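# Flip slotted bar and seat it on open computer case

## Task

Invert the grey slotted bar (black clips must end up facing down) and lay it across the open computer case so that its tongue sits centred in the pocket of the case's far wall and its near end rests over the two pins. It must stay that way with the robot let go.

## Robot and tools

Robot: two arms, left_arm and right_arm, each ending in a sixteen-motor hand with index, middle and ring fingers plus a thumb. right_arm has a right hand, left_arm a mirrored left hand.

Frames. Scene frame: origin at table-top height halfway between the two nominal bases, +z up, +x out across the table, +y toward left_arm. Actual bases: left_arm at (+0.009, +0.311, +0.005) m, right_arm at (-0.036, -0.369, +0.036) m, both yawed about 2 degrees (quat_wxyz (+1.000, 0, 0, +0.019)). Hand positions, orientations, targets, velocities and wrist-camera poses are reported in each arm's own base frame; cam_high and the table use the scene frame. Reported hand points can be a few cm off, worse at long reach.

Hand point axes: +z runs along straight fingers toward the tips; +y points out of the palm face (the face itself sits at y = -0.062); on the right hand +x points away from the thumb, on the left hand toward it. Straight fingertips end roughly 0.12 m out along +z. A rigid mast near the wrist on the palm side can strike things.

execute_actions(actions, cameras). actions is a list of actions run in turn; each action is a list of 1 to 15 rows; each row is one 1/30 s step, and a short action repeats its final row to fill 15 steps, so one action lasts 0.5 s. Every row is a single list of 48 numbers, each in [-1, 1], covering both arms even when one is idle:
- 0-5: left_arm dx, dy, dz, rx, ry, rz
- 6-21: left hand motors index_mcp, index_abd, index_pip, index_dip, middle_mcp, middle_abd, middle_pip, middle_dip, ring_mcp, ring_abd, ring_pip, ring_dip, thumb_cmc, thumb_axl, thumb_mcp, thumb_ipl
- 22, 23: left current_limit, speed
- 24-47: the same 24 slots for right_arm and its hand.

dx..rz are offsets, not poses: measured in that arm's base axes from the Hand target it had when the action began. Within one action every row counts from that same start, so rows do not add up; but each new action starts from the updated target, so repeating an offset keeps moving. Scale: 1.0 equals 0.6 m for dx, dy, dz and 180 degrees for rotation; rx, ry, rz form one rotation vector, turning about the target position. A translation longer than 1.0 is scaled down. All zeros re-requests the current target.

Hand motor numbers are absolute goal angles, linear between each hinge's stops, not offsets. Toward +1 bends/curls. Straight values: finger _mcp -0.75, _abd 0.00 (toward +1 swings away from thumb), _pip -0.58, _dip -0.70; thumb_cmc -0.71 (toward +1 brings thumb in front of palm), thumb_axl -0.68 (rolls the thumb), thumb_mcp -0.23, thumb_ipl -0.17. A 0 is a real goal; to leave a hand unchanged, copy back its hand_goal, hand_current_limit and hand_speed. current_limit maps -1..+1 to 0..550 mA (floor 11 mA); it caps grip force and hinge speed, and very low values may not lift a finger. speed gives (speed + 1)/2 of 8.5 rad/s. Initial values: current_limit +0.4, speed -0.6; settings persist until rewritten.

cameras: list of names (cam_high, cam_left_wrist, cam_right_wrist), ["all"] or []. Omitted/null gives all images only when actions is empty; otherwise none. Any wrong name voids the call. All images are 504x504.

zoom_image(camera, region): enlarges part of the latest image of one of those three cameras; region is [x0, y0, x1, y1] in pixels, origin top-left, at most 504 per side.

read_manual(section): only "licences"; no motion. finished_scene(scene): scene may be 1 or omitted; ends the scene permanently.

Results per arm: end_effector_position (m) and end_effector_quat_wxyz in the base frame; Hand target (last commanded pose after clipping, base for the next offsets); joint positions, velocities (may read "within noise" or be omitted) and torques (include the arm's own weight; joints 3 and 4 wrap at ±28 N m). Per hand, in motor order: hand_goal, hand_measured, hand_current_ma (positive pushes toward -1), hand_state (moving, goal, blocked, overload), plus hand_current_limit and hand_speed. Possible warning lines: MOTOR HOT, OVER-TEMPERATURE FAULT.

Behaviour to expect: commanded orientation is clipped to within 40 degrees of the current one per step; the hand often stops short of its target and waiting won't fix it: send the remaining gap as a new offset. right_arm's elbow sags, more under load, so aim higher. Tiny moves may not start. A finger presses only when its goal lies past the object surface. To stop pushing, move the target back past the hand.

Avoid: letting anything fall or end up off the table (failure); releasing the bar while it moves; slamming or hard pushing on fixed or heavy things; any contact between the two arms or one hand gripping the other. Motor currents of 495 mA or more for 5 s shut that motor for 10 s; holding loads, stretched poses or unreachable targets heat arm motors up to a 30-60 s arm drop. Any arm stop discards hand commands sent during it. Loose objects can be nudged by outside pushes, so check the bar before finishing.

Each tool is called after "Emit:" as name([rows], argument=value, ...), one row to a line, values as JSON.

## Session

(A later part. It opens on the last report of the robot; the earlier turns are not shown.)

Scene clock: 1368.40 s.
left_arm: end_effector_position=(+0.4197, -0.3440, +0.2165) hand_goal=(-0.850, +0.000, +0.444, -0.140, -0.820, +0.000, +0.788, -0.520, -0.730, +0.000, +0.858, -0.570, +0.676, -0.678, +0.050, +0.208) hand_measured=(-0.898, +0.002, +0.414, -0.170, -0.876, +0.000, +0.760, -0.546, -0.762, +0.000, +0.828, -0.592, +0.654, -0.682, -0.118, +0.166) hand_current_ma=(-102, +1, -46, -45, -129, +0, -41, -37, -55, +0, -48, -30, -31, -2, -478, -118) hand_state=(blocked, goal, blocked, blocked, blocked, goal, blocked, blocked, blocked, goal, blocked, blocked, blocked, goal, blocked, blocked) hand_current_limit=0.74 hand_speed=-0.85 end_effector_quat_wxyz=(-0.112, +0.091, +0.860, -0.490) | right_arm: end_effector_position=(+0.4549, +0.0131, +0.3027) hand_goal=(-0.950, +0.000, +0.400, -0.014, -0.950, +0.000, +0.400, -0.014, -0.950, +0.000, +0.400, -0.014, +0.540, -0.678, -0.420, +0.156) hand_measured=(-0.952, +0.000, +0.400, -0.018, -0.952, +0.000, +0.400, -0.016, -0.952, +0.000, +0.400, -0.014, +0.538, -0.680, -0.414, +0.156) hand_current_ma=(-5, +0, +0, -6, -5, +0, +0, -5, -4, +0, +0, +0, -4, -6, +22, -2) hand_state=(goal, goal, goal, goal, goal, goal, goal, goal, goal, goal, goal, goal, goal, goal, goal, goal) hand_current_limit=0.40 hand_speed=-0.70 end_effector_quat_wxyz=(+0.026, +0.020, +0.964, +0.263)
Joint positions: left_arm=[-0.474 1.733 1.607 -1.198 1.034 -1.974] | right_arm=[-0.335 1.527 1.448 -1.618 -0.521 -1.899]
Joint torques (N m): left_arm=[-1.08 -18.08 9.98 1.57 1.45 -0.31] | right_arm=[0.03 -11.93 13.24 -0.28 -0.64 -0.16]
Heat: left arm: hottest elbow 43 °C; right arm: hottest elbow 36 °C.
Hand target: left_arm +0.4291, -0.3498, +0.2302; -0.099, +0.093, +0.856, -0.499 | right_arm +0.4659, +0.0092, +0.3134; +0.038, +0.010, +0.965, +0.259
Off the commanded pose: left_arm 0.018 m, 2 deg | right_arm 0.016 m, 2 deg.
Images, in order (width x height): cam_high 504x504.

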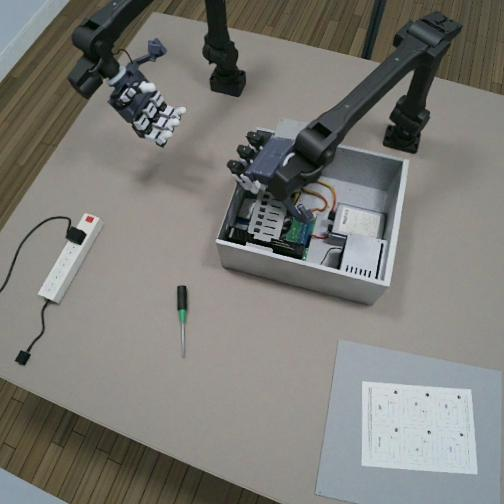

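Emit:
execute_actions([
  [[0.0,-0.010,-0.033,0,0.0,0,-0.85,0,0.445,-0.14,-0.82,0,0.789,-0.52,-0.73,0,0.859,-0.57,0.676,-0.678,0.05,0.208,0.74,-0.85,0,0,0,0,0,0,-0.95,0,0.40,-0.014,-0.95,0,0.40,-0.014,-0.95,0,0.40,-0.014,0.54,-0.678,-0.42,0.157,0.4,-0.7]],
], cameras=["cam_high"])

Emit:
zoom_image(camera="cam_high", region=[232, 186, 302, 266])

Scene clock: 1371.90 s.
left_arm: end_effector_position=(+0.4314, -0.3506, +0.2159) hand_goal=(-0.850, +0.000, +0.444, -0.140, -0.820, +0.000, +0.788, -0.520, -0.730, +0.000, +0.858, -0.570, +0.676, -0.678, +0.050, +0.208) hand_measured=(-0.898, +0.002, +0.414, -0.170, -0.876, +0.000, +0.760, -0.546, -0.762, +0.000, +0.828, -0.592, +0.654, -0.682, -0.118, +0.166) hand_current_ma=(-102, +1, -46, -45, -129, +0, -41, -37, -55, +0, -48, -30, -31, -2, -478, -118) hand_state=(blocked, goal, blocked, blocked, blocked, goal, blocked, blocked, blocked, goal, blocked, blocked, blocked, goal, blocked, blocked) hand_current_limit=0.74 hand_speed=-0.85 end_effector_quat_wxyz=(-0.092, +0.098, +0.857, -0.498) | right_arm: end_effector_position=(+0.4549, +0.0131, +0.3027) hand_goal=(-0.950, +0.000, +0.400, -0.014, -0.950, +0.000, +0.400, -0.014, -0.950, +0.000, +0.400, -0.014, +0.540, -0.678, -0.420, +0.156) hand_measured=(-0.952, +0.000, +0.400, -0.018, -0.952, +0.000, +0.400, -0.016, -0.952, +0.000, +0.400, -0.014, +0.538, -0.680, -0.414, +0.156) hand_current_ma=(-5, +0, +0, -6, -5, +0, +0, -5, -4, +0, +0, +0, -4, -6, +22, -2) hand_state=(goal, goal, goal, goal, goal, goal, goal, goal, goal, goal, goal, goal, goal, goal, goal, goal) hand_current_limit=0.40 hand_speed=-0.70 end_effector_quat_wxyz=(+0.026, +0.020, +0.964, +0.263)
Joint positions: left_arm=[-0.474 1.736 1.607 -1.134 1.034 -1.994] | right_arm=[-0.335 1.527 1.448 -1.618 -0.521 -1.899]
Joint torques (N m): left_arm=[-1.73 -17.2 7.42 1.7 1.31 -0.29] | right_arm=[0.03 -11.87 13.24 -0.29 -0.65 -0.16]
Heat: left arm: hottest elbow 43 °C; right arm: hottest elbow 36 °C.
Hand target: left_arm +0.4291, -0.3558, +0.2104; -0.099, +0.093, +0.856, -0.499 | right_arm +0.4659, +0.0092, +0.3134; +0.038, +0.010, +0.965, +0.259
Off the commanded pose: left_arm 0.008 m, 1 deg | right_arm 0.016 m, 2 deg.
Images, in order (width x height): cam_high 504x504.

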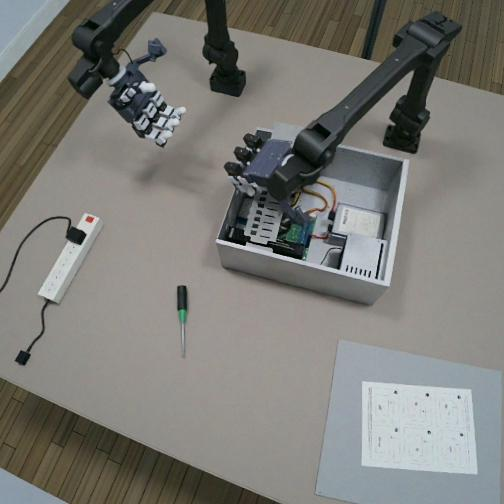

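Scaled by 6.300 from the camera's 504x504 image, which has a finer 720x720 frame.

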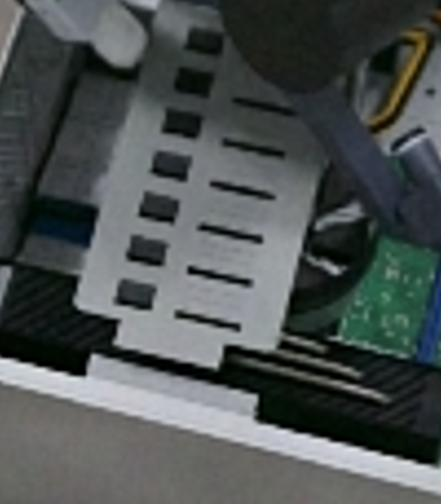

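Emit:
execute_actions([
  [[-0.02,0.006,-0.02,0,0.014,0,-0.85,0,0.445,-0.14,-0.82,0,0.789,-0.52,-0.73,0,0.859,-0.57,0.676,-0.678,0.05,0.208,0.74,-0.85,0,0,0,0,0,0,-0.95,0,0.40,-0.014,-0.95,0,0.40,-0.014,-0.95,0,0.40,-0.014,0.54,-0.678,-0.42,0.157,0.4,-0.7]],
], cameras=["cam_high"])

Emit:
zoom_image(camera="cam_high", region=[232, 186, 302, 266])

Scene clock: 1374.97 s.
left_arm: end_effector_position=(+0.4191, -0.3473, +0.1986) hand_goal=(-0.850, +0.000, +0.444, -0.140, -0.820, +0.000, +0.788, -0.520, -0.730, +0.000, +0.858, -0.570, +0.676, -0.678, +0.050, +0.208) hand_measured=(-0.898, +0.002, +0.414, -0.170, -0.876, +0.000, +0.760, -0.546, -0.762, +0.000, +0.828, -0.592, +0.654, -0.682, -0.118, +0.166) hand_current_ma=(-102, +1, -46, -45, -129, +0, -41, -37, -55, +0, -48, -30, -31, -2, -479, -118) hand_state=(blocked, goal, blocked, blocked, blocked, goal, blocked, blocked, blocked, goal, blocked, blocked, blocked, goal, blocked, blocked) hand_current_limit=0.74 hand_speed=-0.85 end_effector_quat_wxyz=(-0.114, +0.085, +0.856, -0.497) | right_arm: end_effector_position=(+0.4549, +0.0131, +0.3027) hand_goal=(-0.950, +0.000, +0.400, -0.014, -0.950, +0.000, +0.400, -0.014, -0.950, +0.000, +0.400, -0.014, +0.540, -0.678, -0.420, +0.156) hand_measured=(-0.952, +0.000, +0.400, -0.018, -0.952, +0.000, +0.400, -0.016, -0.952, +0.000, +0.400, -0.014, +0.538, -0.680, -0.414, +0.156) hand_current_ma=(-5, +0, +0, -6, -5, +0, +0, -5, -4, +0, +0, +0, -4, -6, +22, -2) hand_state=(goal, goal, goal, goal, goal, goal, goal, goal, goal, goal, goal, goal, goal, goal, goal, goal) hand_current_limit=0.40 hand_speed=-0.70 end_effector_quat_wxyz=(+0.026, +0.020, +0.964, +0.263)
Joint positions: left_arm=[-0.474 1.738 1.56 -1.125 1.051 -2.002] | right_arm=[-0.335 1.527 1.448 -1.618 -0.521 -1.899]
Joint torques (N m): left_arm=[-1.67 -17.61 7.56 1.59 1.47 -0.32] | right_arm=[0.03 -11.87 13.24 -0.29 -0.64 -0.16]
Heat: left arm: hottest elbow 43 °C; right arm: hottest elbow 36 °C.
Hand target: left_arm +0.4171, -0.3522, +0.1983; -0.118, +0.082, +0.854, -0.501 | right_arm +0.4659, +0.0092, +0.3134; +0.038, +0.010, +0.965, +0.259
Off the commanded pose: left_arm 0.005 m, 1 deg | right_arm 0.016 m, 2 deg.
Images, in order (width x height): cam_high 504x504.

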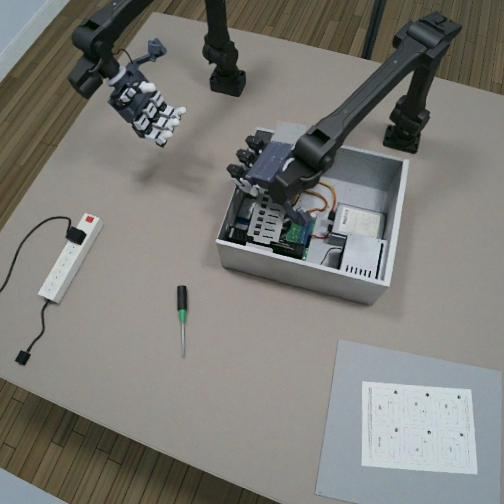

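Scaled by 6.300 from the camera's 504x504 image, which has a finer 720x720 frame.

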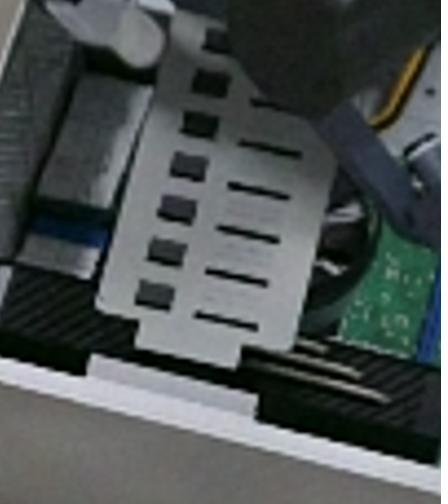

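Emit:
execute_actions([
  [[0.035,-0.003,0,0,0.0,-0.004,-0.85,0,0.445,-0.14,-0.82,0,0.789,-0.52,-0.73,0,0.859,-0.57,0.676,-0.678,0.05,0.208,0.74,-0.85,0,0,0,0,0,0,-0.95,0,0.40,-0.014,-0.95,0,0.40,-0.014,-0.95,0,0.40,-0.014,0.54,-0.678,-0.42,0.157,0.4,-0.7]],
], cameras=["cam_high"])

Emit:
zoom_image(camera="cam_high", region=[232, 196, 292, 256])

Scene clock: 1381.20 s.
left_arm: end_effector_position=(+0.4201, -0.3480, +0.1753) hand_goal=(-0.850, +0.000, +0.444, -0.140, -0.820, +0.000, +0.788, -0.520, -0.730, +0.000, +0.858, -0.570, +0.676, -0.678, +0.050, +0.208) hand_measured=(-0.894, +0.004, +0.410, -0.170, -0.876, +0.000, +0.760, -0.544, -0.762, +0.000, +0.830, -0.584, +0.652, -0.682, -0.118, +0.166) hand_current_ma=(-92, +2, -56, -46, -126, +0, -41, -35, -55, +0, -42, -16, -33, -3, -478, -120) hand_state=(blocked, goal, blocked, blocked, blocked, goal, blocked, blocked, blocked, goal, blocked, goal, blocked, goal, blocked, blocked) hand_current_limit=0.74 hand_speed=-0.85 end_effector_quat_wxyz=(-0.142, +0.074, +0.858, -0.489) | right_arm: end_effector_position=(+0.4549, +0.0131, +0.3027) hand_goal=(-0.950, +0.000, +0.400, -0.014, -0.950, +0.000, +0.400, -0.014, -0.950, +0.000, +0.400, -0.014, +0.540, -0.678, -0.420, +0.156) hand_measured=(-0.952, +0.000, +0.400, -0.018, -0.952, +0.000, +0.400, -0.016, -0.952, +0.000, +0.400, -0.014, +0.538, -0.680, -0.414, +0.156) hand_current_ma=(-5, +0, +0, -6, -5, +0, +0, -5, -4, +0, +0, +0, -4, -6, +22, -2) hand_state=(goal, goal, goal, goal, goal, goal, goal, goal, goal, goal, goal, goal, goal, goal, goal, goal) hand_current_limit=0.40 hand_speed=-0.70 end_effector_quat_wxyz=(+0.026, +0.020, +0.964, +0.263)
Joint positions: left_arm=[-0.474 1.796 1.576 -1.162 1.057 -1.983] | right_arm=[-0.335 1.527 1.448 -1.618 -0.521 -1.899]
Joint torques (N m): left_arm=[-0.67 -18.32 11.95 0.28 1.48 -0.03] | right_arm=[0.03 -11.87 13.24 -0.29 -0.65 -0.16]
Heat: left arm: hottest elbow 42 °C; right arm: hottest elbow 36 °C.
Hand target: left_arm +0.4381, -0.3540, +0.1984; -0.121, +0.088, +0.853, -0.500 | right_arm +0.4659, +0.0092, +0.3134; +0.038, +0.010, +0.965, +0.259
Off the commanded pose: left_arm 0.030 m, 3 deg | right_arm 0.016 m, 2 deg.
Images, in order (width x height): cam_high 504x504.

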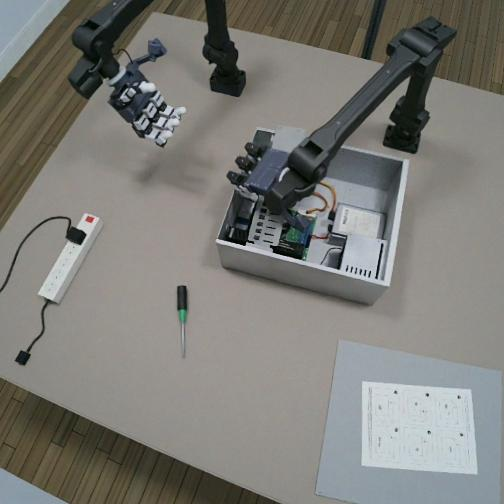

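Scaled by 8.400 from the camera's 504x504 image, which has a finer 720x720 frame.

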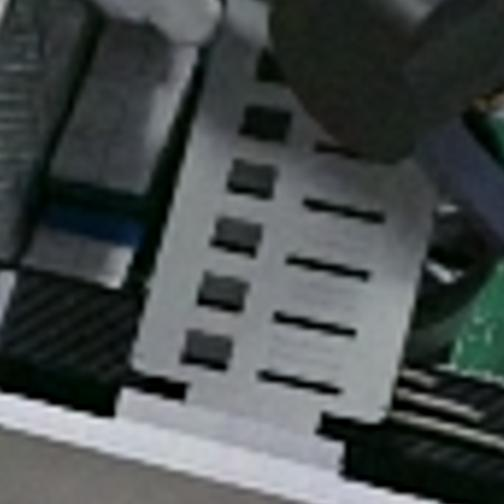

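Emit:
execute_actions([
  [[-0.01,0,0.03,0,-0.01,0,-0.85,0,0.445,-0.14,-0.82,0,0.789,-0.52,-0.73,0,0.859,-0.57,0.676,-0.678,0.05,0.208,0.74,-0.85,0,0,0,0,0,0,-0.95,0,0.40,-0.014,-0.95,0,0.40,-0.014,-0.95,0,0.40,-0.014,0.54,-0.678,-0.42,0.157,0.4,-0.7]],
], cameras=["cam_high"])

Emit:
zoom_image(camera="cam_high", region=[232, 196, 292, 256])

Scene clock: 1386.27 s.
left_arm: end_effector_position=(+0.4197, -0.3462, +0.1878) hand_goal=(-0.850, +0.000, +0.444, -0.140, -0.820, +0.000, +0.788, -0.520, -0.730, +0.000, +0.858, -0.570, +0.676, -0.678, +0.050, +0.208) hand_measured=(-0.894, +0.004, +0.410, -0.170, -0.876, +0.000, +0.760, -0.544, -0.762, +0.000, +0.830, -0.584, +0.652, -0.682, -0.118, +0.166) hand_current_ma=(-92, +2, -56, -46, -126, +0, -41, -35, -55, +0, -42, -16, -33, -3, -479, -120) hand_state=(blocked, goal, blocked, blocked, blocked, goal, blocked, blocked, blocked, goal, blocked, goal, blocked, goal, blocked, blocked) hand_current_limit=0.74 hand_speed=-0.85 end_effector_quat_wxyz=(-0.129, +0.081, +0.859, -0.489) | right_arm: end_effector_position=(+0.4549, +0.0131, +0.3027) hand_goal=(-0.950, +0.000, +0.400, -0.014, -0.950, +0.000, +0.400, -0.014, -0.950, +0.000, +0.400, -0.014, +0.540, -0.678, -0.420, +0.156) hand_measured=(-0.952, +0.000, +0.400, -0.018, -0.952, +0.000, +0.400, -0.016, -0.952, +0.000, +0.400, -0.014, +0.538, -0.680, -0.414, +0.156) hand_current_ma=(-5, +0, +0, -6, -5, +0, +0, -5, -4, +0, +0, +0, -4, -6, +22, -2) hand_state=(goal, goal, goal, goal, goal, goal, goal, goal, goal, goal, goal, goal, goal, goal, goal, goal) hand_current_limit=0.40 hand_speed=-0.70 end_effector_quat_wxyz=(+0.026, +0.020, +0.964, +0.263)
Joint positions: left_arm=[-0.474 1.77 1.576 -1.162 1.048 -1.982] | right_arm=[-0.335 1.527 1.448 -1.618 -0.521 -1.899]
Joint torques (N m): left_arm=[-1.32 -19.08 11.84 0.29 1.22 -0.11] | right_arm=[0.03 -11.87 13.23 -0.29 -0.65 -0.16]
Heat: left arm: hottest elbow 42 °C; right arm: hottest elbow 36 °C.
Hand target: left_arm +0.4321, -0.3540, +0.2165; -0.107, +0.096, +0.855, -0.499 | right_arm +0.4659, +0.0092, +0.3134; +0.038, +0.010, +0.965, +0.259
Off the commanded pose: left_arm 0.032 m, 3 deg | right_arm 0.016 m, 2 deg.
Images, in order (width x height): cam_high 504x504.

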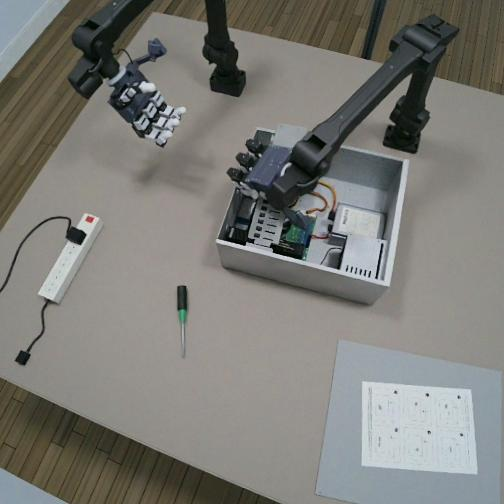

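Scaled by 8.400 from the camera's 504x504 image, which has a finer 720x720 frame.

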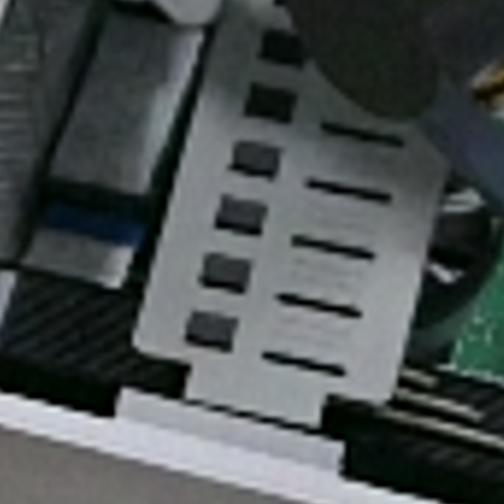

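Emit:
execute_actions([
  [[0,0,0.018,0,-0.005,0,-0.85,0,0.445,-0.14,-0.82,0,0.789,-0.52,-0.73,0,0.859,-0.57,0.676,-0.678,0.05,0.208,0.74,-0.85,0,0,0,0,0,0,-0.95,0,0.40,-0.014,-0.95,0,0.40,-0.014,-0.95,0,0.40,-0.014,0.54,-0.678,-0.42,0.157,0.4,-0.7]],
], cameras=["cam_high"])

Emit:
zoom_image(camera="cam_high", region=[232, 196, 292, 256])

Scene clock: 1391.00 s.
left_arm: end_effector_position=(+0.4207, -0.3456, +0.1958) hand_goal=(-0.850, +0.000, +0.444, -0.140, -0.820, +0.000, +0.788, -0.520, -0.730, +0.000, +0.858, -0.570, +0.676, -0.678, +0.050, +0.208) hand_measured=(-0.894, +0.004, +0.410, -0.170, -0.876, +0.000, +0.760, -0.544, -0.762, +0.000, +0.830, -0.584, +0.652, -0.682, -0.118, +0.166) hand_current_ma=(-92, +2, -56, -46, -126, +0, -41, -35, -55, +0, -42, -16, -33, -3, -478, -120) hand_state=(blocked, goal, blocked, blocked, blocked, goal, blocked, blocked, blocked, goal, blocked, goal, blocked, goal, blocked, blocked) hand_current_limit=0.74 hand_speed=-0.85 end_effector_quat_wxyz=(-0.124, +0.082, +0.860, -0.488) | right_arm: end_effector_position=(+0.4549, +0.0131, +0.3027) hand_goal=(-0.950, +0.000, +0.400, -0.014, -0.950, +0.000, +0.400, -0.014, -0.950, +0.000, +0.400, -0.014, +0.540, -0.678, -0.420, +0.156) hand_measured=(-0.952, +0.000, +0.400, -0.018, -0.952, +0.000, +0.400, -0.016, -0.952, +0.000, +0.400, -0.014, +0.538, -0.680, -0.414, +0.156) hand_current_ma=(-5, +0, +0, -6, -5, +0, +0, -5, -4, +0, +0, +0, -4, -6, +22, -2) hand_state=(goal, goal, goal, goal, goal, goal, goal, goal, goal, goal, goal, goal, goal, goal, goal, goal) hand_current_limit=0.40 hand_speed=-0.70 end_effector_quat_wxyz=(+0.026, +0.020, +0.964, +0.263)
Joint positions: left_arm=[-0.474 1.761 1.588 -1.174 1.041 -1.982] | right_arm=[-0.335 1.527 1.448 -1.618 -0.521 -1.899]
Joint torques (N m): left_arm=[-1.49 -19.31 11.95 0.31 1.21 -0.11] | right_arm=[0.03 -11.87 13.23 -0.28 -0.65 -0.16]
Heat: left arm: hottest elbow 42 °C; right arm: hottest elbow 36 °C.
Hand target: left_arm +0.4321, -0.3540, +0.2271; -0.101, +0.100, +0.856, -0.498 | right_arm +0.4659, +0.0092, +0.3134; +0.038, +0.010, +0.965, +0.259
Off the commanded pose: left_arm 0.034 m, 4 deg | right_arm 0.016 m, 2 deg.
Images, in order (width x height): cam_high 504x504.

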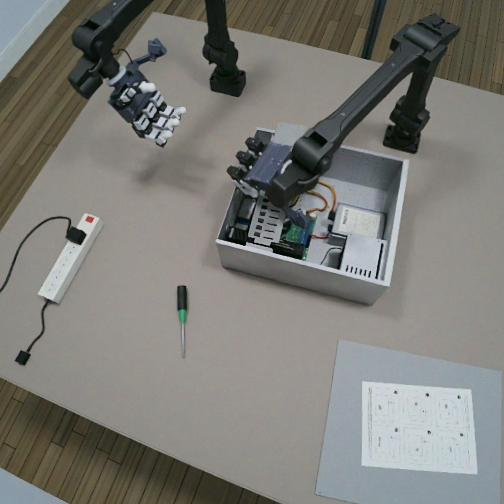

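Scaled by 8.400 from the camera's 504x504 image, which has a finer 720x720 frame.

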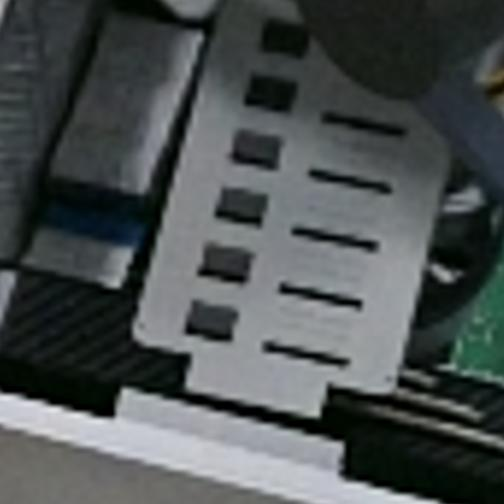

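Emit:
execute_actions([
  [[0.018,0,0.012,0,-0.005,0,-0.85,0,0.445,-0.14,-0.82,0,0.789,-0.52,-0.73,0,0.859,-0.57,0.676,-0.678,0.05,0.208,0.74,-0.85,0,0,0,0,0,0,-0.95,0,0.40,-0.014,-0.95,0,0.40,-0.014,-0.95,0,0.40,-0.014,0.54,-0.678,-0.42,0.157,0.4,-0.7]],
], cameras=["cam_high"])

Emit:
zoom_image(camera="cam_high", region=[232, 196, 292, 256])

Scene clock: 1400.17 s.
left_arm: end_effector_position=(+0.4281, -0.3482, +0.2130) hand_goal=(-0.850, +0.000, +0.444, -0.140, -0.820, +0.000, +0.788, -0.520, -0.730, +0.000, +0.858, -0.570, +0.676, -0.678, +0.050, +0.208) hand_measured=(-0.894, +0.004, +0.410, -0.170, -0.876, +0.000, +0.760, -0.544, -0.762, +0.000, +0.830, -0.584, +0.652, -0.682, -0.118, +0.166) hand_current_ma=(-92, +2, -56, -46, -126, +0, -41, -35, -55, +0, -42, -16, -33, -3, -478, -120) hand_state=(blocked, goal, blocked, blocked, blocked, goal, blocked, blocked, blocked, goal, blocked, goal, blocked, goal, blocked, blocked) hand_current_limit=0.74 hand_speed=-0.85 end_effector_quat_wxyz=(-0.113, +0.090, +0.860, -0.489) | right_arm: end_effector_position=(+0.4549, +0.0131, +0.3027) hand_goal=(-0.950, +0.000, +0.400, -0.014, -0.950, +0.000, +0.400, -0.014, -0.950, +0.000, +0.400, -0.014, +0.540, -0.678, -0.420, +0.156) hand_measured=(-0.952, +0.000, +0.400, -0.018, -0.952, +0.000, +0.400, -0.016, -0.952, +0.000, +0.400, -0.014, +0.538, -0.680, -0.414, +0.156) hand_current_ma=(-5, +0, +0, -6, -5, +0, +0, -5, -4, +0, +0, +0, -4, -6, +22, -2) hand_state=(goal, goal, goal, goal, goal, goal, goal, goal, goal, goal, goal, goal, goal, goal, goal, goal) hand_current_limit=0.40 hand_speed=-0.70 end_effector_quat_wxyz=(+0.026, +0.020, +0.964, +0.263)
Joint positions: left_arm=[-0.474 1.761 1.636 -1.202 1.035 -1.975] | right_arm=[-0.335 1.527 1.448 -1.618 -0.521 -1.899]
Joint torques (N m): left_arm=[-0.97 -17.9 12.07 0.29 1.21 -0.03] | right_arm=[0.03 -11.87 13.23 -0.28 -0.65 -0.16]
Heat: left arm: hottest elbow 43 °C; right arm: hottest elbow 36 °C.
Hand target: left_arm +0.4430, -0.3541, +0.2344; -0.094, +0.103, +0.856, -0.497 | right_arm +0.4659, +0.0092, +0.3134; +0.038, +0.010, +0.965, +0.259
Off the commanded pose: left_arm 0.027 m, 3 deg | right_arm 0.016 m, 2 deg.
Images, in order (width x height): cam_high 504x504.

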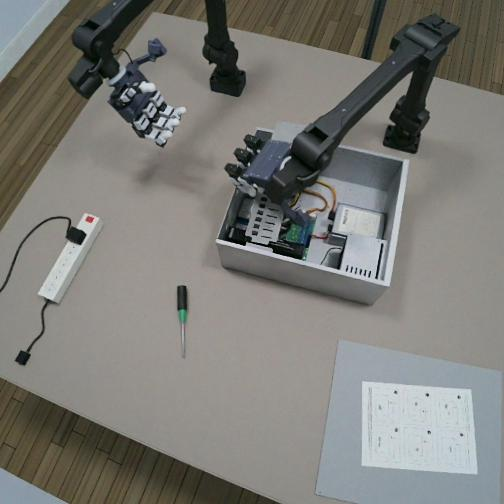

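Scaled by 8.400 from the camera's 504x504 image, which has a finer 720x720 frame.

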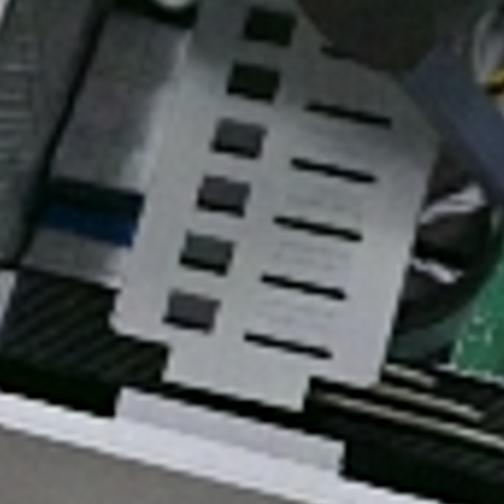

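Emit:
execute_actions([
  [[-0.012,0,-0.033,0,0.004,0,-0.85,0,0.445,-0.14,-0.82,0,0.789,-0.52,-0.73,0,0.859,-0.57,0.676,-0.678,0.05,0.208,0.74,-0.85,0,0,0,0,0,0,-0.95,0,0.40,-0.014,-0.95,0,0.40,-0.014,-0.95,0,0.40,-0.014,0.54,-0.678,-0.42,0.157,0.4,-0.7]],
], cameras=["cam_high"])

Emit:
zoom_image(camera="cam_high", region=[232, 196, 292, 256])

Scene clock: 1405.43 s.
left_arm: end_effector_position=(+0.4325, -0.3505, +0.2130) hand_goal=(-0.850, +0.000, +0.444, -0.140, -0.820, +0.000, +0.788, -0.520, -0.730, +0.000, +0.858, -0.570, +0.676, -0.678, +0.050, +0.208) hand_measured=(-0.894, +0.004, +0.410, -0.170, -0.876, +0.000, +0.760, -0.544, -0.762, +0.000, +0.830, -0.584, +0.652, -0.682, -0.118, +0.166) hand_current_ma=(-92, +2, -56, -46, -126, +0, -41, -35, -55, +0, -42, -16, -33, -3, -479, -120) hand_state=(blocked, goal, blocked, blocked, blocked, goal, blocked, blocked, blocked, goal, blocked, goal, blocked, goal, blocked, blocked) hand_current_limit=0.74 hand_speed=-0.85 end_effector_quat_wxyz=(-0.105, +0.095, +0.859, -0.493) | right_arm: end_effector_position=(+0.4549, +0.0131, +0.3027) hand_goal=(-0.950, +0.000, +0.400, -0.014, -0.950, +0.000, +0.400, -0.014, -0.950, +0.000, +0.400, -0.014, +0.540, -0.678, -0.420, +0.156) hand_measured=(-0.952, +0.000, +0.400, -0.018, -0.952, +0.000, +0.400, -0.016, -0.952, +0.000, +0.400, -0.014, +0.538, -0.680, -0.414, +0.156) hand_current_ma=(-5, +0, +0, -6, -5, +0, +0, -5, -4, +0, +0, +0, -4, -6, +22, -2) hand_state=(goal, goal, goal, goal, goal, goal, goal, goal, goal, goal, goal, goal, goal, goal, goal, goal) hand_current_limit=0.40 hand_speed=-0.70 end_effector_quat_wxyz=(+0.026, +0.020, +0.964, +0.263)
Joint positions: left_arm=[-0.474 1.761 1.636 -1.181 1.035 -1.974] | right_arm=[-0.335 1.527 1.448 -1.618 -0.521 -1.899]
Joint torques (N m): left_arm=[-1.26 -18.08 8.06 1.54 1.38 -0.11] | right_arm=[0.03 -11.87 13.24 -0.29 -0.65 -0.16]
Heat: left arm: hottest elbow 45 °C; right arm: hottest elbow 36 °C.
Hand target: left_arm +0.4358, -0.3541, +0.2146; -0.099, +0.100, +0.856, -0.498 | right_arm +0.4659, +0.0092, +0.3134; +0.038, +0.010, +0.965, +0.259
Off the commanded pose: left_arm 0.005 m, 1 deg | right_arm 0.016 m, 2 deg.
Images, in order (width x height): cam_high 504x504.

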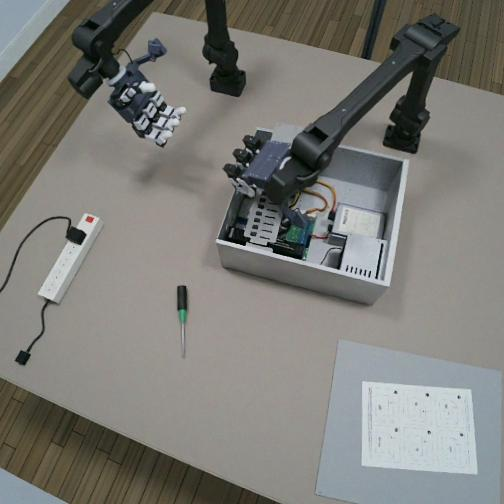

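Scaled by 8.400 from the camera's 504x504 image, which has a finer 720x720 frame.

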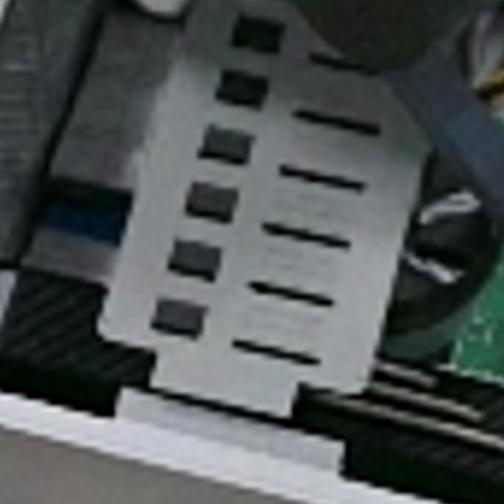

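Emit:
execute_actions([
  [[-0.02,0.003,-0.035,0,0.004,0,-0.85,0,0.445,-0.14,-0.82,0,0.789,-0.52,-0.73,0,0.859,-0.57,0.676,-0.678,0.05,0.208,0.74,-0.85,0,0,0,0,0,0,-0.95,0,0.40,-0.014,-0.95,0,0.40,-0.014,-0.95,0,0.40,-0.014,0.54,-0.678,-0.42,0.157,0.4,-0.7]],
], cameras=["cam_high"])

Emit:
zoom_image(camera="cam_high", region=[232, 196, 292, 256])

Scene clock: 1409.73 s.
left_arm: end_effector_position=(+0.4256, -0.3474, +0.1871) hand_goal=(-0.850, +0.000, +0.444, -0.140, -0.820, +0.000, +0.788, -0.520, -0.730, +0.000, +0.858, -0.570, +0.676, -0.678, +0.050, +0.208) hand_measured=(-0.894, +0.004, +0.410, -0.170, -0.876, +0.000, +0.760, -0.544, -0.762, +0.000, +0.830, -0.584, +0.652, -0.682, -0.118, +0.166) hand_current_ma=(-92, +2, -56, -46, -126, +0, -41, -35, -55, +0, -42, -16, -33, -3, -478, -120) hand_state=(blocked, goal, blocked, blocked, blocked, goal, blocked, blocked, blocked, goal, blocked, goal, blocked, goal, blocked, blocked) hand_current_limit=0.74 hand_speed=-0.85 end_effector_quat_wxyz=(-0.108, +0.094, +0.858, -0.493) | right_arm: end_effector_position=(+0.4549, +0.0131, +0.3027) hand_goal=(-0.950, +0.000, +0.400, -0.014, -0.950, +0.000, +0.400, -0.014, -0.950, +0.000, +0.400, -0.014, +0.540, -0.678, -0.420, +0.156) hand_measured=(-0.952, +0.000, +0.400, -0.018, -0.952, +0.000, +0.400, -0.016, -0.952, +0.000, +0.400, -0.014, +0.538, -0.680, -0.414, +0.156) hand_current_ma=(-5, +0, +0, -6, -5, +0, +0, -5, -4, +0, +0, +0, -4, -6, +22, -2) hand_state=(goal, goal, goal, goal, goal, goal, goal, goal, goal, goal, goal, goal, goal, goal, goal, goal) hand_current_limit=0.40 hand_speed=-0.70 end_effector_quat_wxyz=(+0.026, +0.020, +0.964, +0.263)
Joint positions: left_arm=[-0.474 1.757 1.561 -1.117 1.038 -1.974] | right_arm=[-0.335 1.527 1.448 -1.618 -0.521 -1.899]
Joint torques (N m): left_arm=[-1.67 -18.9 7.56 1.57 1.43 -0.25] | right_arm=[-0.03 -11.93 13.23 -0.28 -0.65 -0.16]
Heat: left arm: hottest elbow 45 °C; right arm: hottest elbow 36 °C.
Hand target: left_arm +0.4236, -0.3522, +0.1936; -0.105, +0.097, +0.855, -0.498 | right_arm +0.4659, +0.0092, +0.3134; +0.038, +0.010, +0.965, +0.259
Off the commanded pose: left_arm 0.008 m, 1 deg | right_arm 0.016 m, 2 deg.
Images, in order (width x height): cam_high 504x504.

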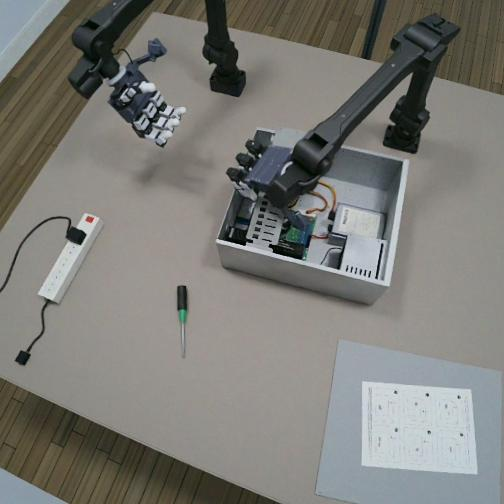

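Scaled by 8.400 from the camera's 504x504 image, which has a finer 720x720 frame.

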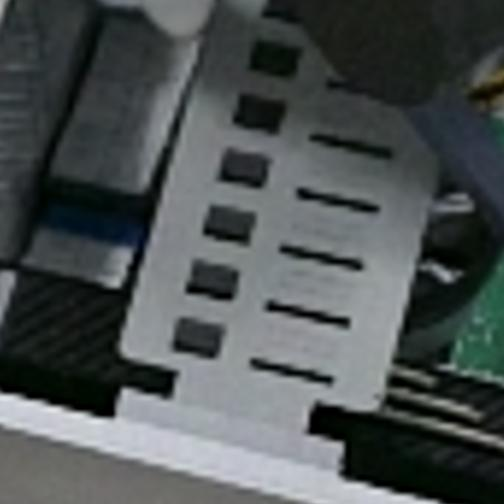

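Emit:
zoom_image(camera="cam_high", region=[242, 232, 278, 256])

Scaled by 14.000 from the camera's 504x504 image, which has a finer 720x720 frame.

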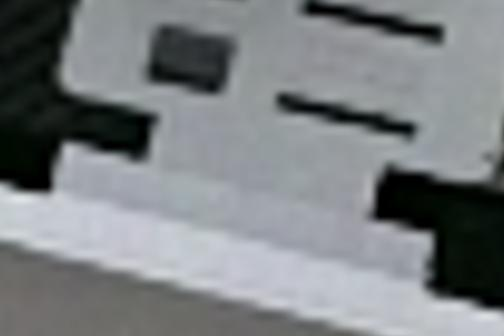

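Emit:
execute_actions([
  [[0.03,0.003,0.02,0,-0.004,0,-0.85,0,0.445,-0.14,-0.82,0,0.789,-0.52,-0.73,0,0.859,-0.57,0.676,-0.678,0.05,0.208,0.74,-0.85,0,0,0,0,0,0,-0.95,0,0.40,-0.014,-0.95,0,0.40,-0.014,-0.95,0,0.40,-0.014,0.54,-0.678,-0.42,0.157,0.4,-0.7]],
], cameras=["cam_high"])

Emit:
zoom_image(camera="cam_high", region=[232, 196, 292, 256])

Emit:
zoom_image(camera="cam_high", region=[242, 232, 278, 256])

Scene clock: 1415.23 s.
left_arm: end_effector_position=(+0.4230, -0.3459, +0.1864) hand_goal=(-0.850, +0.000, +0.444, -0.140, -0.820, +0.000, +0.788, -0.520, -0.730, +0.000, +0.858, -0.570, +0.676, -0.678, +0.050, +0.208) hand_measured=(-0.894, +0.004, +0.410, -0.170, -0.876, +0.000, +0.760, -0.544, -0.762, +0.000, +0.830, -0.584, +0.652, -0.682, -0.118, +0.166) hand_current_ma=(-92, +2, -56, -46, -126, +0, -41, -35, -55, +0, -42, -16, -33, -3, -478, -120) hand_state=(blocked, goal, blocked, blocked, blocked, goal, blocked, blocked, blocked, goal, blocked, goal, blocked, goal, blocked, blocked) hand_current_limit=0.74 hand_speed=-0.85 end_effector_quat_wxyz=(-0.118, +0.090, +0.860, -0.489) | right_arm: end_effector_position=(+0.4549, +0.0131, +0.3027) hand_goal=(-0.950, +0.000, +0.400, -0.014, -0.950, +0.000, +0.400, -0.014, -0.950, +0.000, +0.400, -0.014, +0.540, -0.678, -0.420, +0.156) hand_measured=(-0.952, +0.000, +0.400, -0.018, -0.952, +0.000, +0.400, -0.016, -0.952, +0.000, +0.400, -0.014, +0.538, -0.680, -0.414, +0.156) hand_current_ma=(-5, +0, +0, -6, -5, +0, +0, -5, -4, +0, +0, +0, -4, -6, +22, -2) hand_state=(goal, goal, goal, goal, goal, goal, goal, goal, goal, goal, goal, goal, goal, goal, goal, goal) hand_current_limit=0.40 hand_speed=-0.70 end_effector_quat_wxyz=(+0.026, +0.020, +0.964, +0.263)
Joint positions: left_arm=[-0.474 1.765 1.57 -1.148 1.038 -1.966] | right_arm=[-0.335 1.527 1.448 -1.618 -0.521 -1.899]
Joint torques (N m): left_arm=[-0.56 -17.32 11.97 0.4 1.36 -0.04] | right_arm=[0.03 -11.87 13.23 -0.29 -0.65 -0.16]
Heat: left arm: hottest elbow 45 °C; right arm: hottest elbow 36 °C.
Hand target: left_arm +0.4416, -0.3504, +0.2055; -0.099, +0.100, +0.856, -0.498 | right_arm +0.4659, +0.0092, +0.3134; +0.038, +0.010, +0.965, +0.259
Off the commanded pose: left_arm 0.027 m, 3 deg | right_arm 0.016 m, 2 deg.
Images, in order (width x height): cam_high 504x504.

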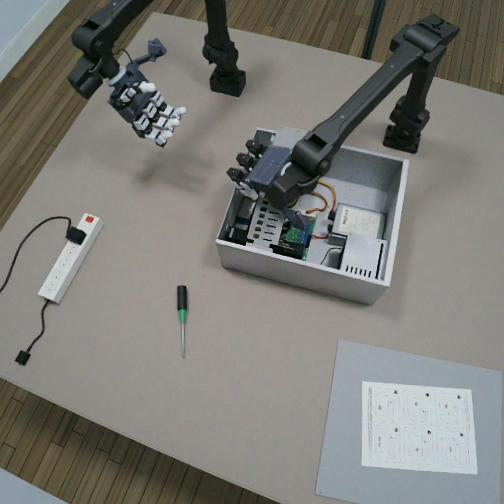

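Scaled by 8.400 from the camera's 504x504 image, which has a finer 720x720 frame.

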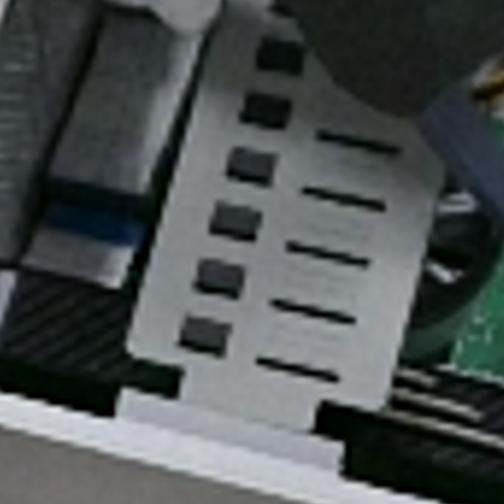

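Scaled by 14.000 from the camera's 504x504 image, which has a finer 720x720 frame.

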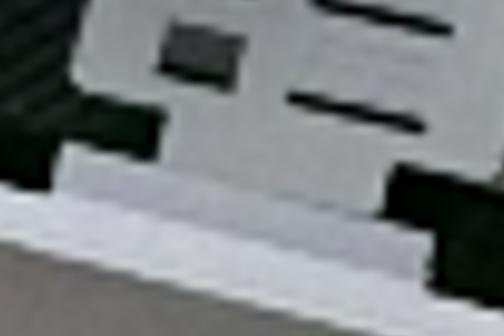

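Emit:
execute_actions([
  [[0.02,0.003,0.006,0,-0.003,0,-0.85,0,0.445,-0.14,-0.82,0,0.789,-0.52,-0.73,0,0.859,-0.57,0.676,-0.678,0.05,0.208,0.74,-0.85,0,0,0,0,0,0,-0.95,0,0.40,-0.014,-0.95,0,0.40,-0.014,-0.95,0,0.40,-0.014,0.54,-0.678,-0.42,0.157,0.4,-0.7]],
], cameras=["cam_high"])

Emit:
zoom_image(camera="cam_high", region=[232, 196, 292, 256])

Scene clock: 1417.90 s.
left_arm: end_effector_position=(+0.4351, -0.3446, +0.1905) hand_goal=(-0.850, +0.000, +0.444, -0.140, -0.820, +0.000, +0.788, -0.520, -0.730, +0.000, +0.858, -0.570, +0.676, -0.678, +0.050, +0.208) hand_measured=(-0.894, +0.004, +0.410, -0.170, -0.876, +0.000, +0.760, -0.544, -0.762, +0.000, +0.830, -0.584, +0.652, -0.682, -0.118, +0.166) hand_current_ma=(-92, +2, -56, -46, -126, +0, -41, -35, -55, +0, -42, -16, -33, -3, -479, -120) hand_state=(blocked, goal, blocked, blocked, blocked, goal, blocked, blocked, blocked, goal, blocked, goal, blocked, goal, blocked, blocked) hand_current_limit=0.74 hand_speed=-0.85 end_effector_quat_wxyz=(-0.114, +0.093, +0.860, -0.489) | right_arm: end_effector_position=(+0.4549, +0.0131, +0.3027) hand_goal=(-0.950, +0.000, +0.400, -0.014, -0.950, +0.000, +0.400, -0.014, -0.950, +0.000, +0.400, -0.014, +0.540, -0.678, -0.420, +0.156) hand_measured=(-0.952, +0.000, +0.400, -0.018, -0.952, +0.000, +0.400, -0.016, -0.952, +0.000, +0.400, -0.014, +0.538, -0.680, -0.414, +0.156) hand_current_ma=(-5, +0, +0, -6, -5, +0, +0, -5, -4, +0, +0, +0, -4, -6, +22, -2) hand_state=(goal, goal, goal, goal, goal, goal, goal, goal, goal, goal, goal, goal, goal, goal, goal, goal) hand_current_limit=0.40 hand_speed=-0.70 end_effector_quat_wxyz=(+0.026, +0.020, +0.964, +0.263)
Joint positions: left_arm=[-0.463 1.788 1.614 -1.18 1.038 -1.943] | right_arm=[-0.335 1.527 1.448 -1.618 -0.521 -1.899]
Joint torques (N m): left_arm=[-0.56 -17.96 12.07 0.29 1.31 -0.03] | right_arm=[0.03 -11.87 13.24 -0.28 -0.65 -0.16]
Heat: left arm: hottest elbow 45 °C; right arm: hottest elbow 36 °C.
Hand target: left_arm +0.4537, -0.3486, +0.2092; -0.095, +0.103, +0.856, -0.497 | right_arm +0.4659, +0.0092, +0.3134; +0.038, +0.010, +0.965, +0.259
Off the commanded pose: left_arm 0.027 m, 3 deg | right_arm 0.016 m, 2 deg.
Images, in order (width x height): cam_high 504x504.

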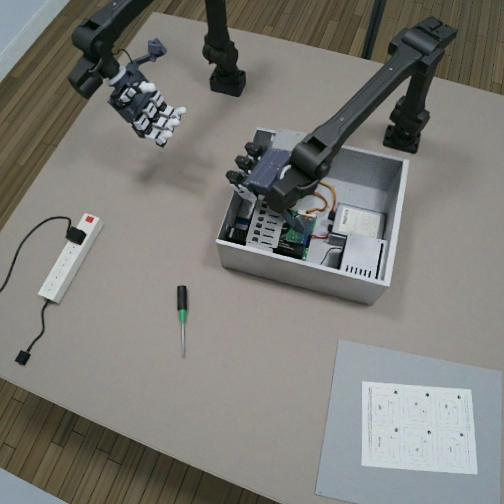

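Scaled by 8.400 from the camera's 504x504 image, which has a finer 720x720 frame.

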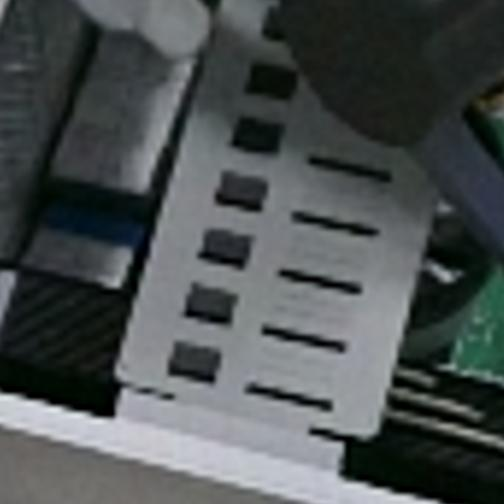

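Emit:
zoom_image(camera="cam_high", region=[242, 232, 278, 256])

Scaled by 14.000 from the camera's 504x504 image, which has a finer 720x720 frame.

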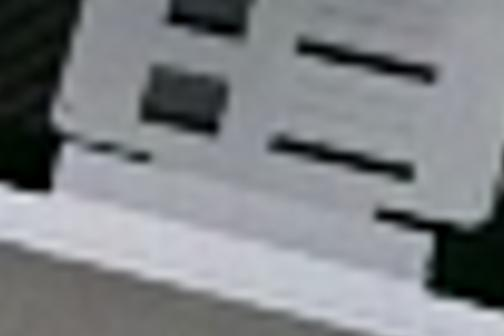

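Emit:
execute_actions([
  [[0.004,-0.004,-0.015,0,-0.014,0,-0.85,0,0.445,-0.14,-0.82,0,0.789,-0.52,-0.73,0,0.859,-0.57,0.676,-0.678,0.05,0.208,0.74,-0.85,0,0,0,0,0,0,-0.95,0,0.40,-0.014,-0.95,0,0.40,-0.014,-0.95,0,0.40,-0.014,0.54,-0.678,-0.42,0.157,0.4,-0.7]],
], cameras=["cam_high","cam_left_wrist"])

Emit:
zoom_image(camera="cam_high", region=[232, 196, 292, 256])

Scene clock: 1426.03 s.
left_arm: end_effector_position=(+0.4436, -0.3460, +0.1884) hand_goal=(-0.850, +0.000, +0.444, -0.140, -0.820, +0.000, +0.788, -0.520, -0.730, +0.000, +0.858, -0.570, +0.676, -0.678, +0.050, +0.208) hand_measured=(-0.894, +0.004, +0.410, -0.170, -0.876, +0.000, +0.760, -0.544, -0.762, +0.000, +0.830, -0.584, +0.652, -0.682, -0.118, +0.166) hand_current_ma=(-92, +2, -56, -46, -126, +0, -41, -35, -55, +0, -42, -16, -33, -3, -479, -120) hand_state=(blocked, goal, blocked, blocked, blocked, goal, blocked, blocked, blocked, goal, blocked, goal, blocked, goal, blocked, blocked) hand_current_limit=0.74 hand_speed=-0.85 end_effector_quat_wxyz=(-0.097, +0.100, +0.862, -0.487) | right_arm: end_effector_position=(+0.4549, +0.0131, +0.3027) hand_goal=(-0.950, +0.000, +0.400, -0.014, -0.950, +0.000, +0.400, -0.014, -0.950, +0.000, +0.400, -0.014, +0.540, -0.678, -0.420, +0.156) hand_measured=(-0.952, +0.000, +0.400, -0.018, -0.952, +0.000, +0.400, -0.016, -0.952, +0.000, +0.400, -0.014, +0.538, -0.680, -0.414, +0.156) hand_current_ma=(-5, +0, +0, -6, -5, +0, +0, -5, -4, +0, +0, +0, -4, -6, +22, -2) hand_state=(goal, goal, goal, goal, goal, goal, goal, goal, goal, goal, goal, goal, goal, goal, goal, goal) hand_current_limit=0.40 hand_speed=-0.70 end_effector_quat_wxyz=(+0.026, +0.020, +0.964, +0.263)
Joint positions: left_arm=[-0.463 1.788 1.614 -1.146 1.021 -1.942] | right_arm=[-0.335 1.527 1.448 -1.618 -0.521 -1.899]
Joint torques (N m): left_arm=[-1.03 -18.55 9.78 1.62 1.17 -0.03] | right_arm=[0.03 -11.93 13.26 -0.29 -0.65 -0.16]
Heat: left arm: hottest elbow 45 °C; right arm: hottest elbow 37 °C.
Hand target: left_arm +0.4561, -0.3510, +0.2001; -0.076, +0.113, +0.858, -0.495 | right_arm +0.4659, +0.0092, +0.3134; +0.038, +0.010, +0.965, +0.259
Off the commanded pose: left_arm 0.018 m, 3 deg | right_arm 0.016 m, 2 deg.
camera_calibration:
cam_left_wrist: T_world_to_cam=[[0.723125, -0.480931, 0.495778, -0.620938], [-0.2572, 0.478669, 0.839478, 0.0698879], [-0.641045, -0.734562, 0.222443, 0.110753], [0, 0, 0, 1]] pos_world=[0.537988, -0.250727, 0.224542]
Images, in order (width x height): cam_high 504x504, cam_left_wrist 504x504.

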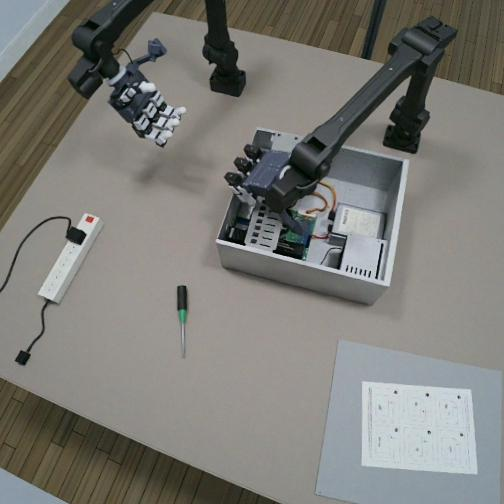

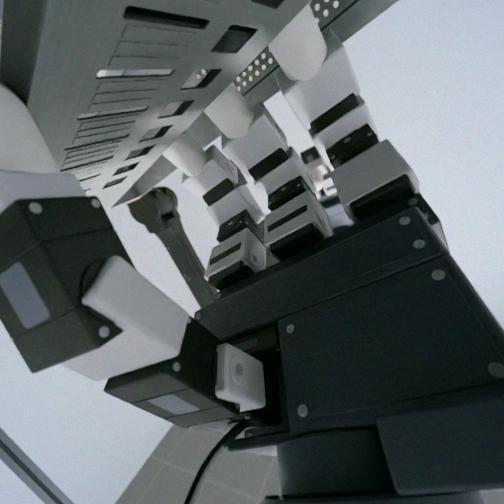

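Scaled by 8.400 from the camera's 504x504 image, which has a finer 720x720 frame.

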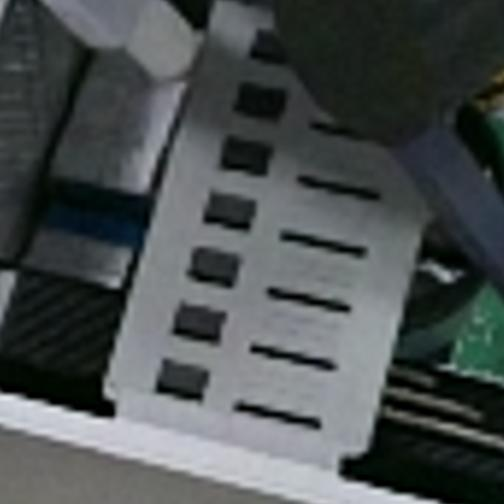

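Emit:
zoom_image(camera="cam_high", region=[242, 232, 278, 256])

Scaled by 14.000 from the camera's 504x504 image, which has a finer 720x720 frame.

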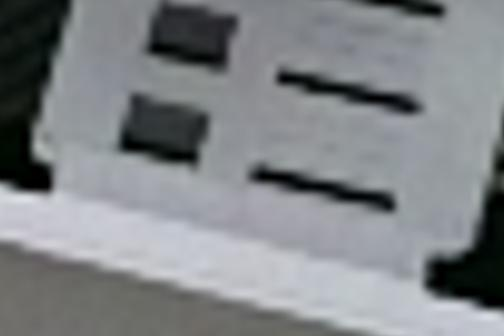

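Emit:
execute_actions([
  [[-0.006,0,-0.022,0,-0.010,0,-0.85,0,0.445,-0.14,-0.82,0,0.789,-0.52,-0.73,0,0.859,-0.57,0.676,-0.678,0.05,0.208,0.74,-0.85,0,0,0,0,0,0,-0.95,0,0.40,-0.014,-0.95,0,0.40,-0.014,-0.95,0,0.40,-0.014,0.54,-0.678,-0.42,0.157,0.4,-0.7]],
], cameras=["cam_high","cam_left_wrist"])

Emit:
zoom_image(camera="cam_high", region=[232, 196, 292, 256])

Emit:
zoom_image(camera="cam_high", region=[240, 110, 320, 180])

Scene clock: 1435.47 s.
left_arm: end_effector_position=(+0.4516, -0.3479, +0.1814) hand_goal=(-0.850, +0.000, +0.444, -0.140, -0.820, +0.000, +0.788, -0.520, -0.730, +0.000, +0.858, -0.570, +0.676, -0.678, +0.050, +0.208) hand_measured=(-0.894, +0.004, +0.410, -0.164, -0.872, +0.000, +0.754, -0.544, -0.762, +0.000, +0.830, -0.584, +0.652, -0.682, -0.118, +0.166) hand_current_ma=(-92, +2, -56, -35, -111, +0, -53, -35, -55, +0, -43, -16, -36, -4, -479, -120) hand_state=(blocked, goal, blocked, blocked, blocked, goal, blocked, blocked, blocked, goal, blocked, goal, blocked, goal, blocked, blocked) hand_current_limit=0.74 hand_speed=-0.85 end_effector_quat_wxyz=(-0.075, +0.111, +0.862, -0.490) | right_arm: end_effector_position=(+0.4549, +0.0131, +0.3027) hand_goal=(-0.950, +0.000, +0.400, -0.014, -0.950, +0.000, +0.400, -0.014, -0.950, +0.000, +0.400, -0.014, +0.540, -0.678, -0.420, +0.156) hand_measured=(-0.952, +0.000, +0.400, -0.018, -0.952, +0.000, +0.400, -0.016, -0.952, +0.000, +0.400, -0.014, +0.538, -0.680, -0.414, +0.156) hand_current_ma=(-5, +0, +0, -6, -5, +0, +0, -5, -4, +0, +0, +0, -4, -6, +22, -2) hand_state=(goal, goal, goal, goal, goal, goal, goal, goal, goal, goal, goal, goal, goal, goal, goal, goal) hand_current_limit=0.40 hand_speed=-0.70 end_effector_quat_wxyz=(+0.026, +0.020, +0.964, +0.263)
Joint positions: left_arm=[-0.463 1.783 1.59 -1.081 1.009 -1.942] | right_arm=[-0.335 1.527 1.448 -1.618 -0.521 -1.899]
Joint torques (N m): left_arm=[-1.55 -19.66 7.32 1.91 1.03 -0.06] | right_arm=[0.03 -11.93 13.24 -0.29 -0.65 -0.16]
Heat: left arm: hottest elbow 45 °C; right arm: hottest elbow 37 °C.
Hand target: left_arm +0.4526, -0.3509, +0.1869; -0.063, +0.121, +0.859, -0.493 | right_arm +0.4659, +0.0092, +0.3134; +0.038, +0.010, +0.965, +0.259
Off the commanded pose: left_arm 0.006 m, 2 deg | right_arm 0.016 m, 2 deg.
camera_calibration:
cam_left_wrist: T_world_to_cam=[[0.700378, -0.473187, 0.534383, -0.618239], [-0.298026, 0.486425, 0.821323, 0.103143], [-0.648577, -0.734496, 0.19966, 0.123596], [0, 0, 0, 1]] pos_world=[0.543902, -0.251934, 0.220985]
Images, in order (width x height): cam_high 504x504, cam_left_wrist 504x504.

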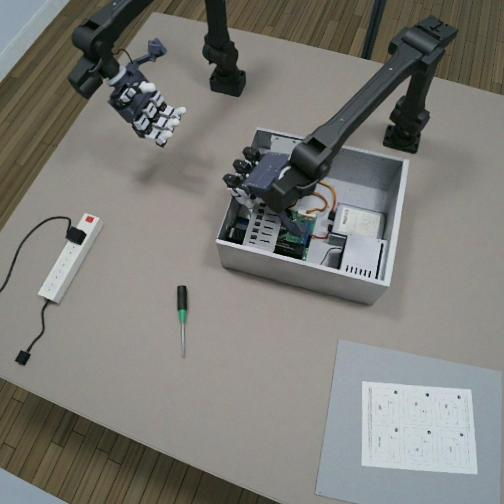

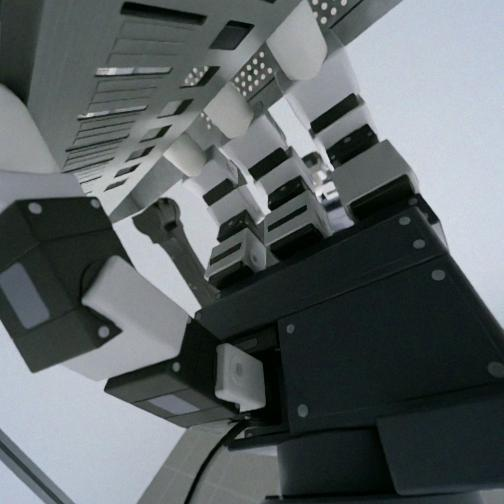

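Scaled by 8.400 from the camera's 504x504 image, which has a finer 720x720 frame.

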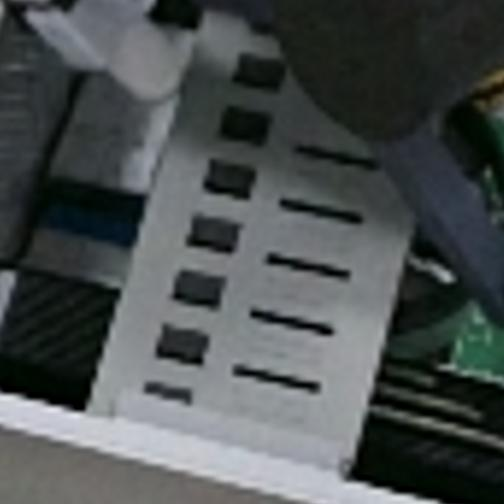

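Scaled by 6.300 from the camera's 504x504 image, which has a finer 720x720 frame.

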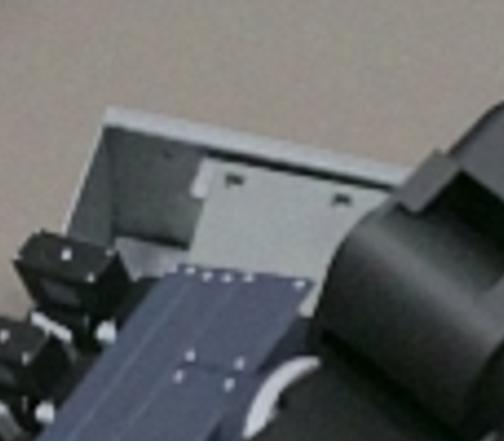

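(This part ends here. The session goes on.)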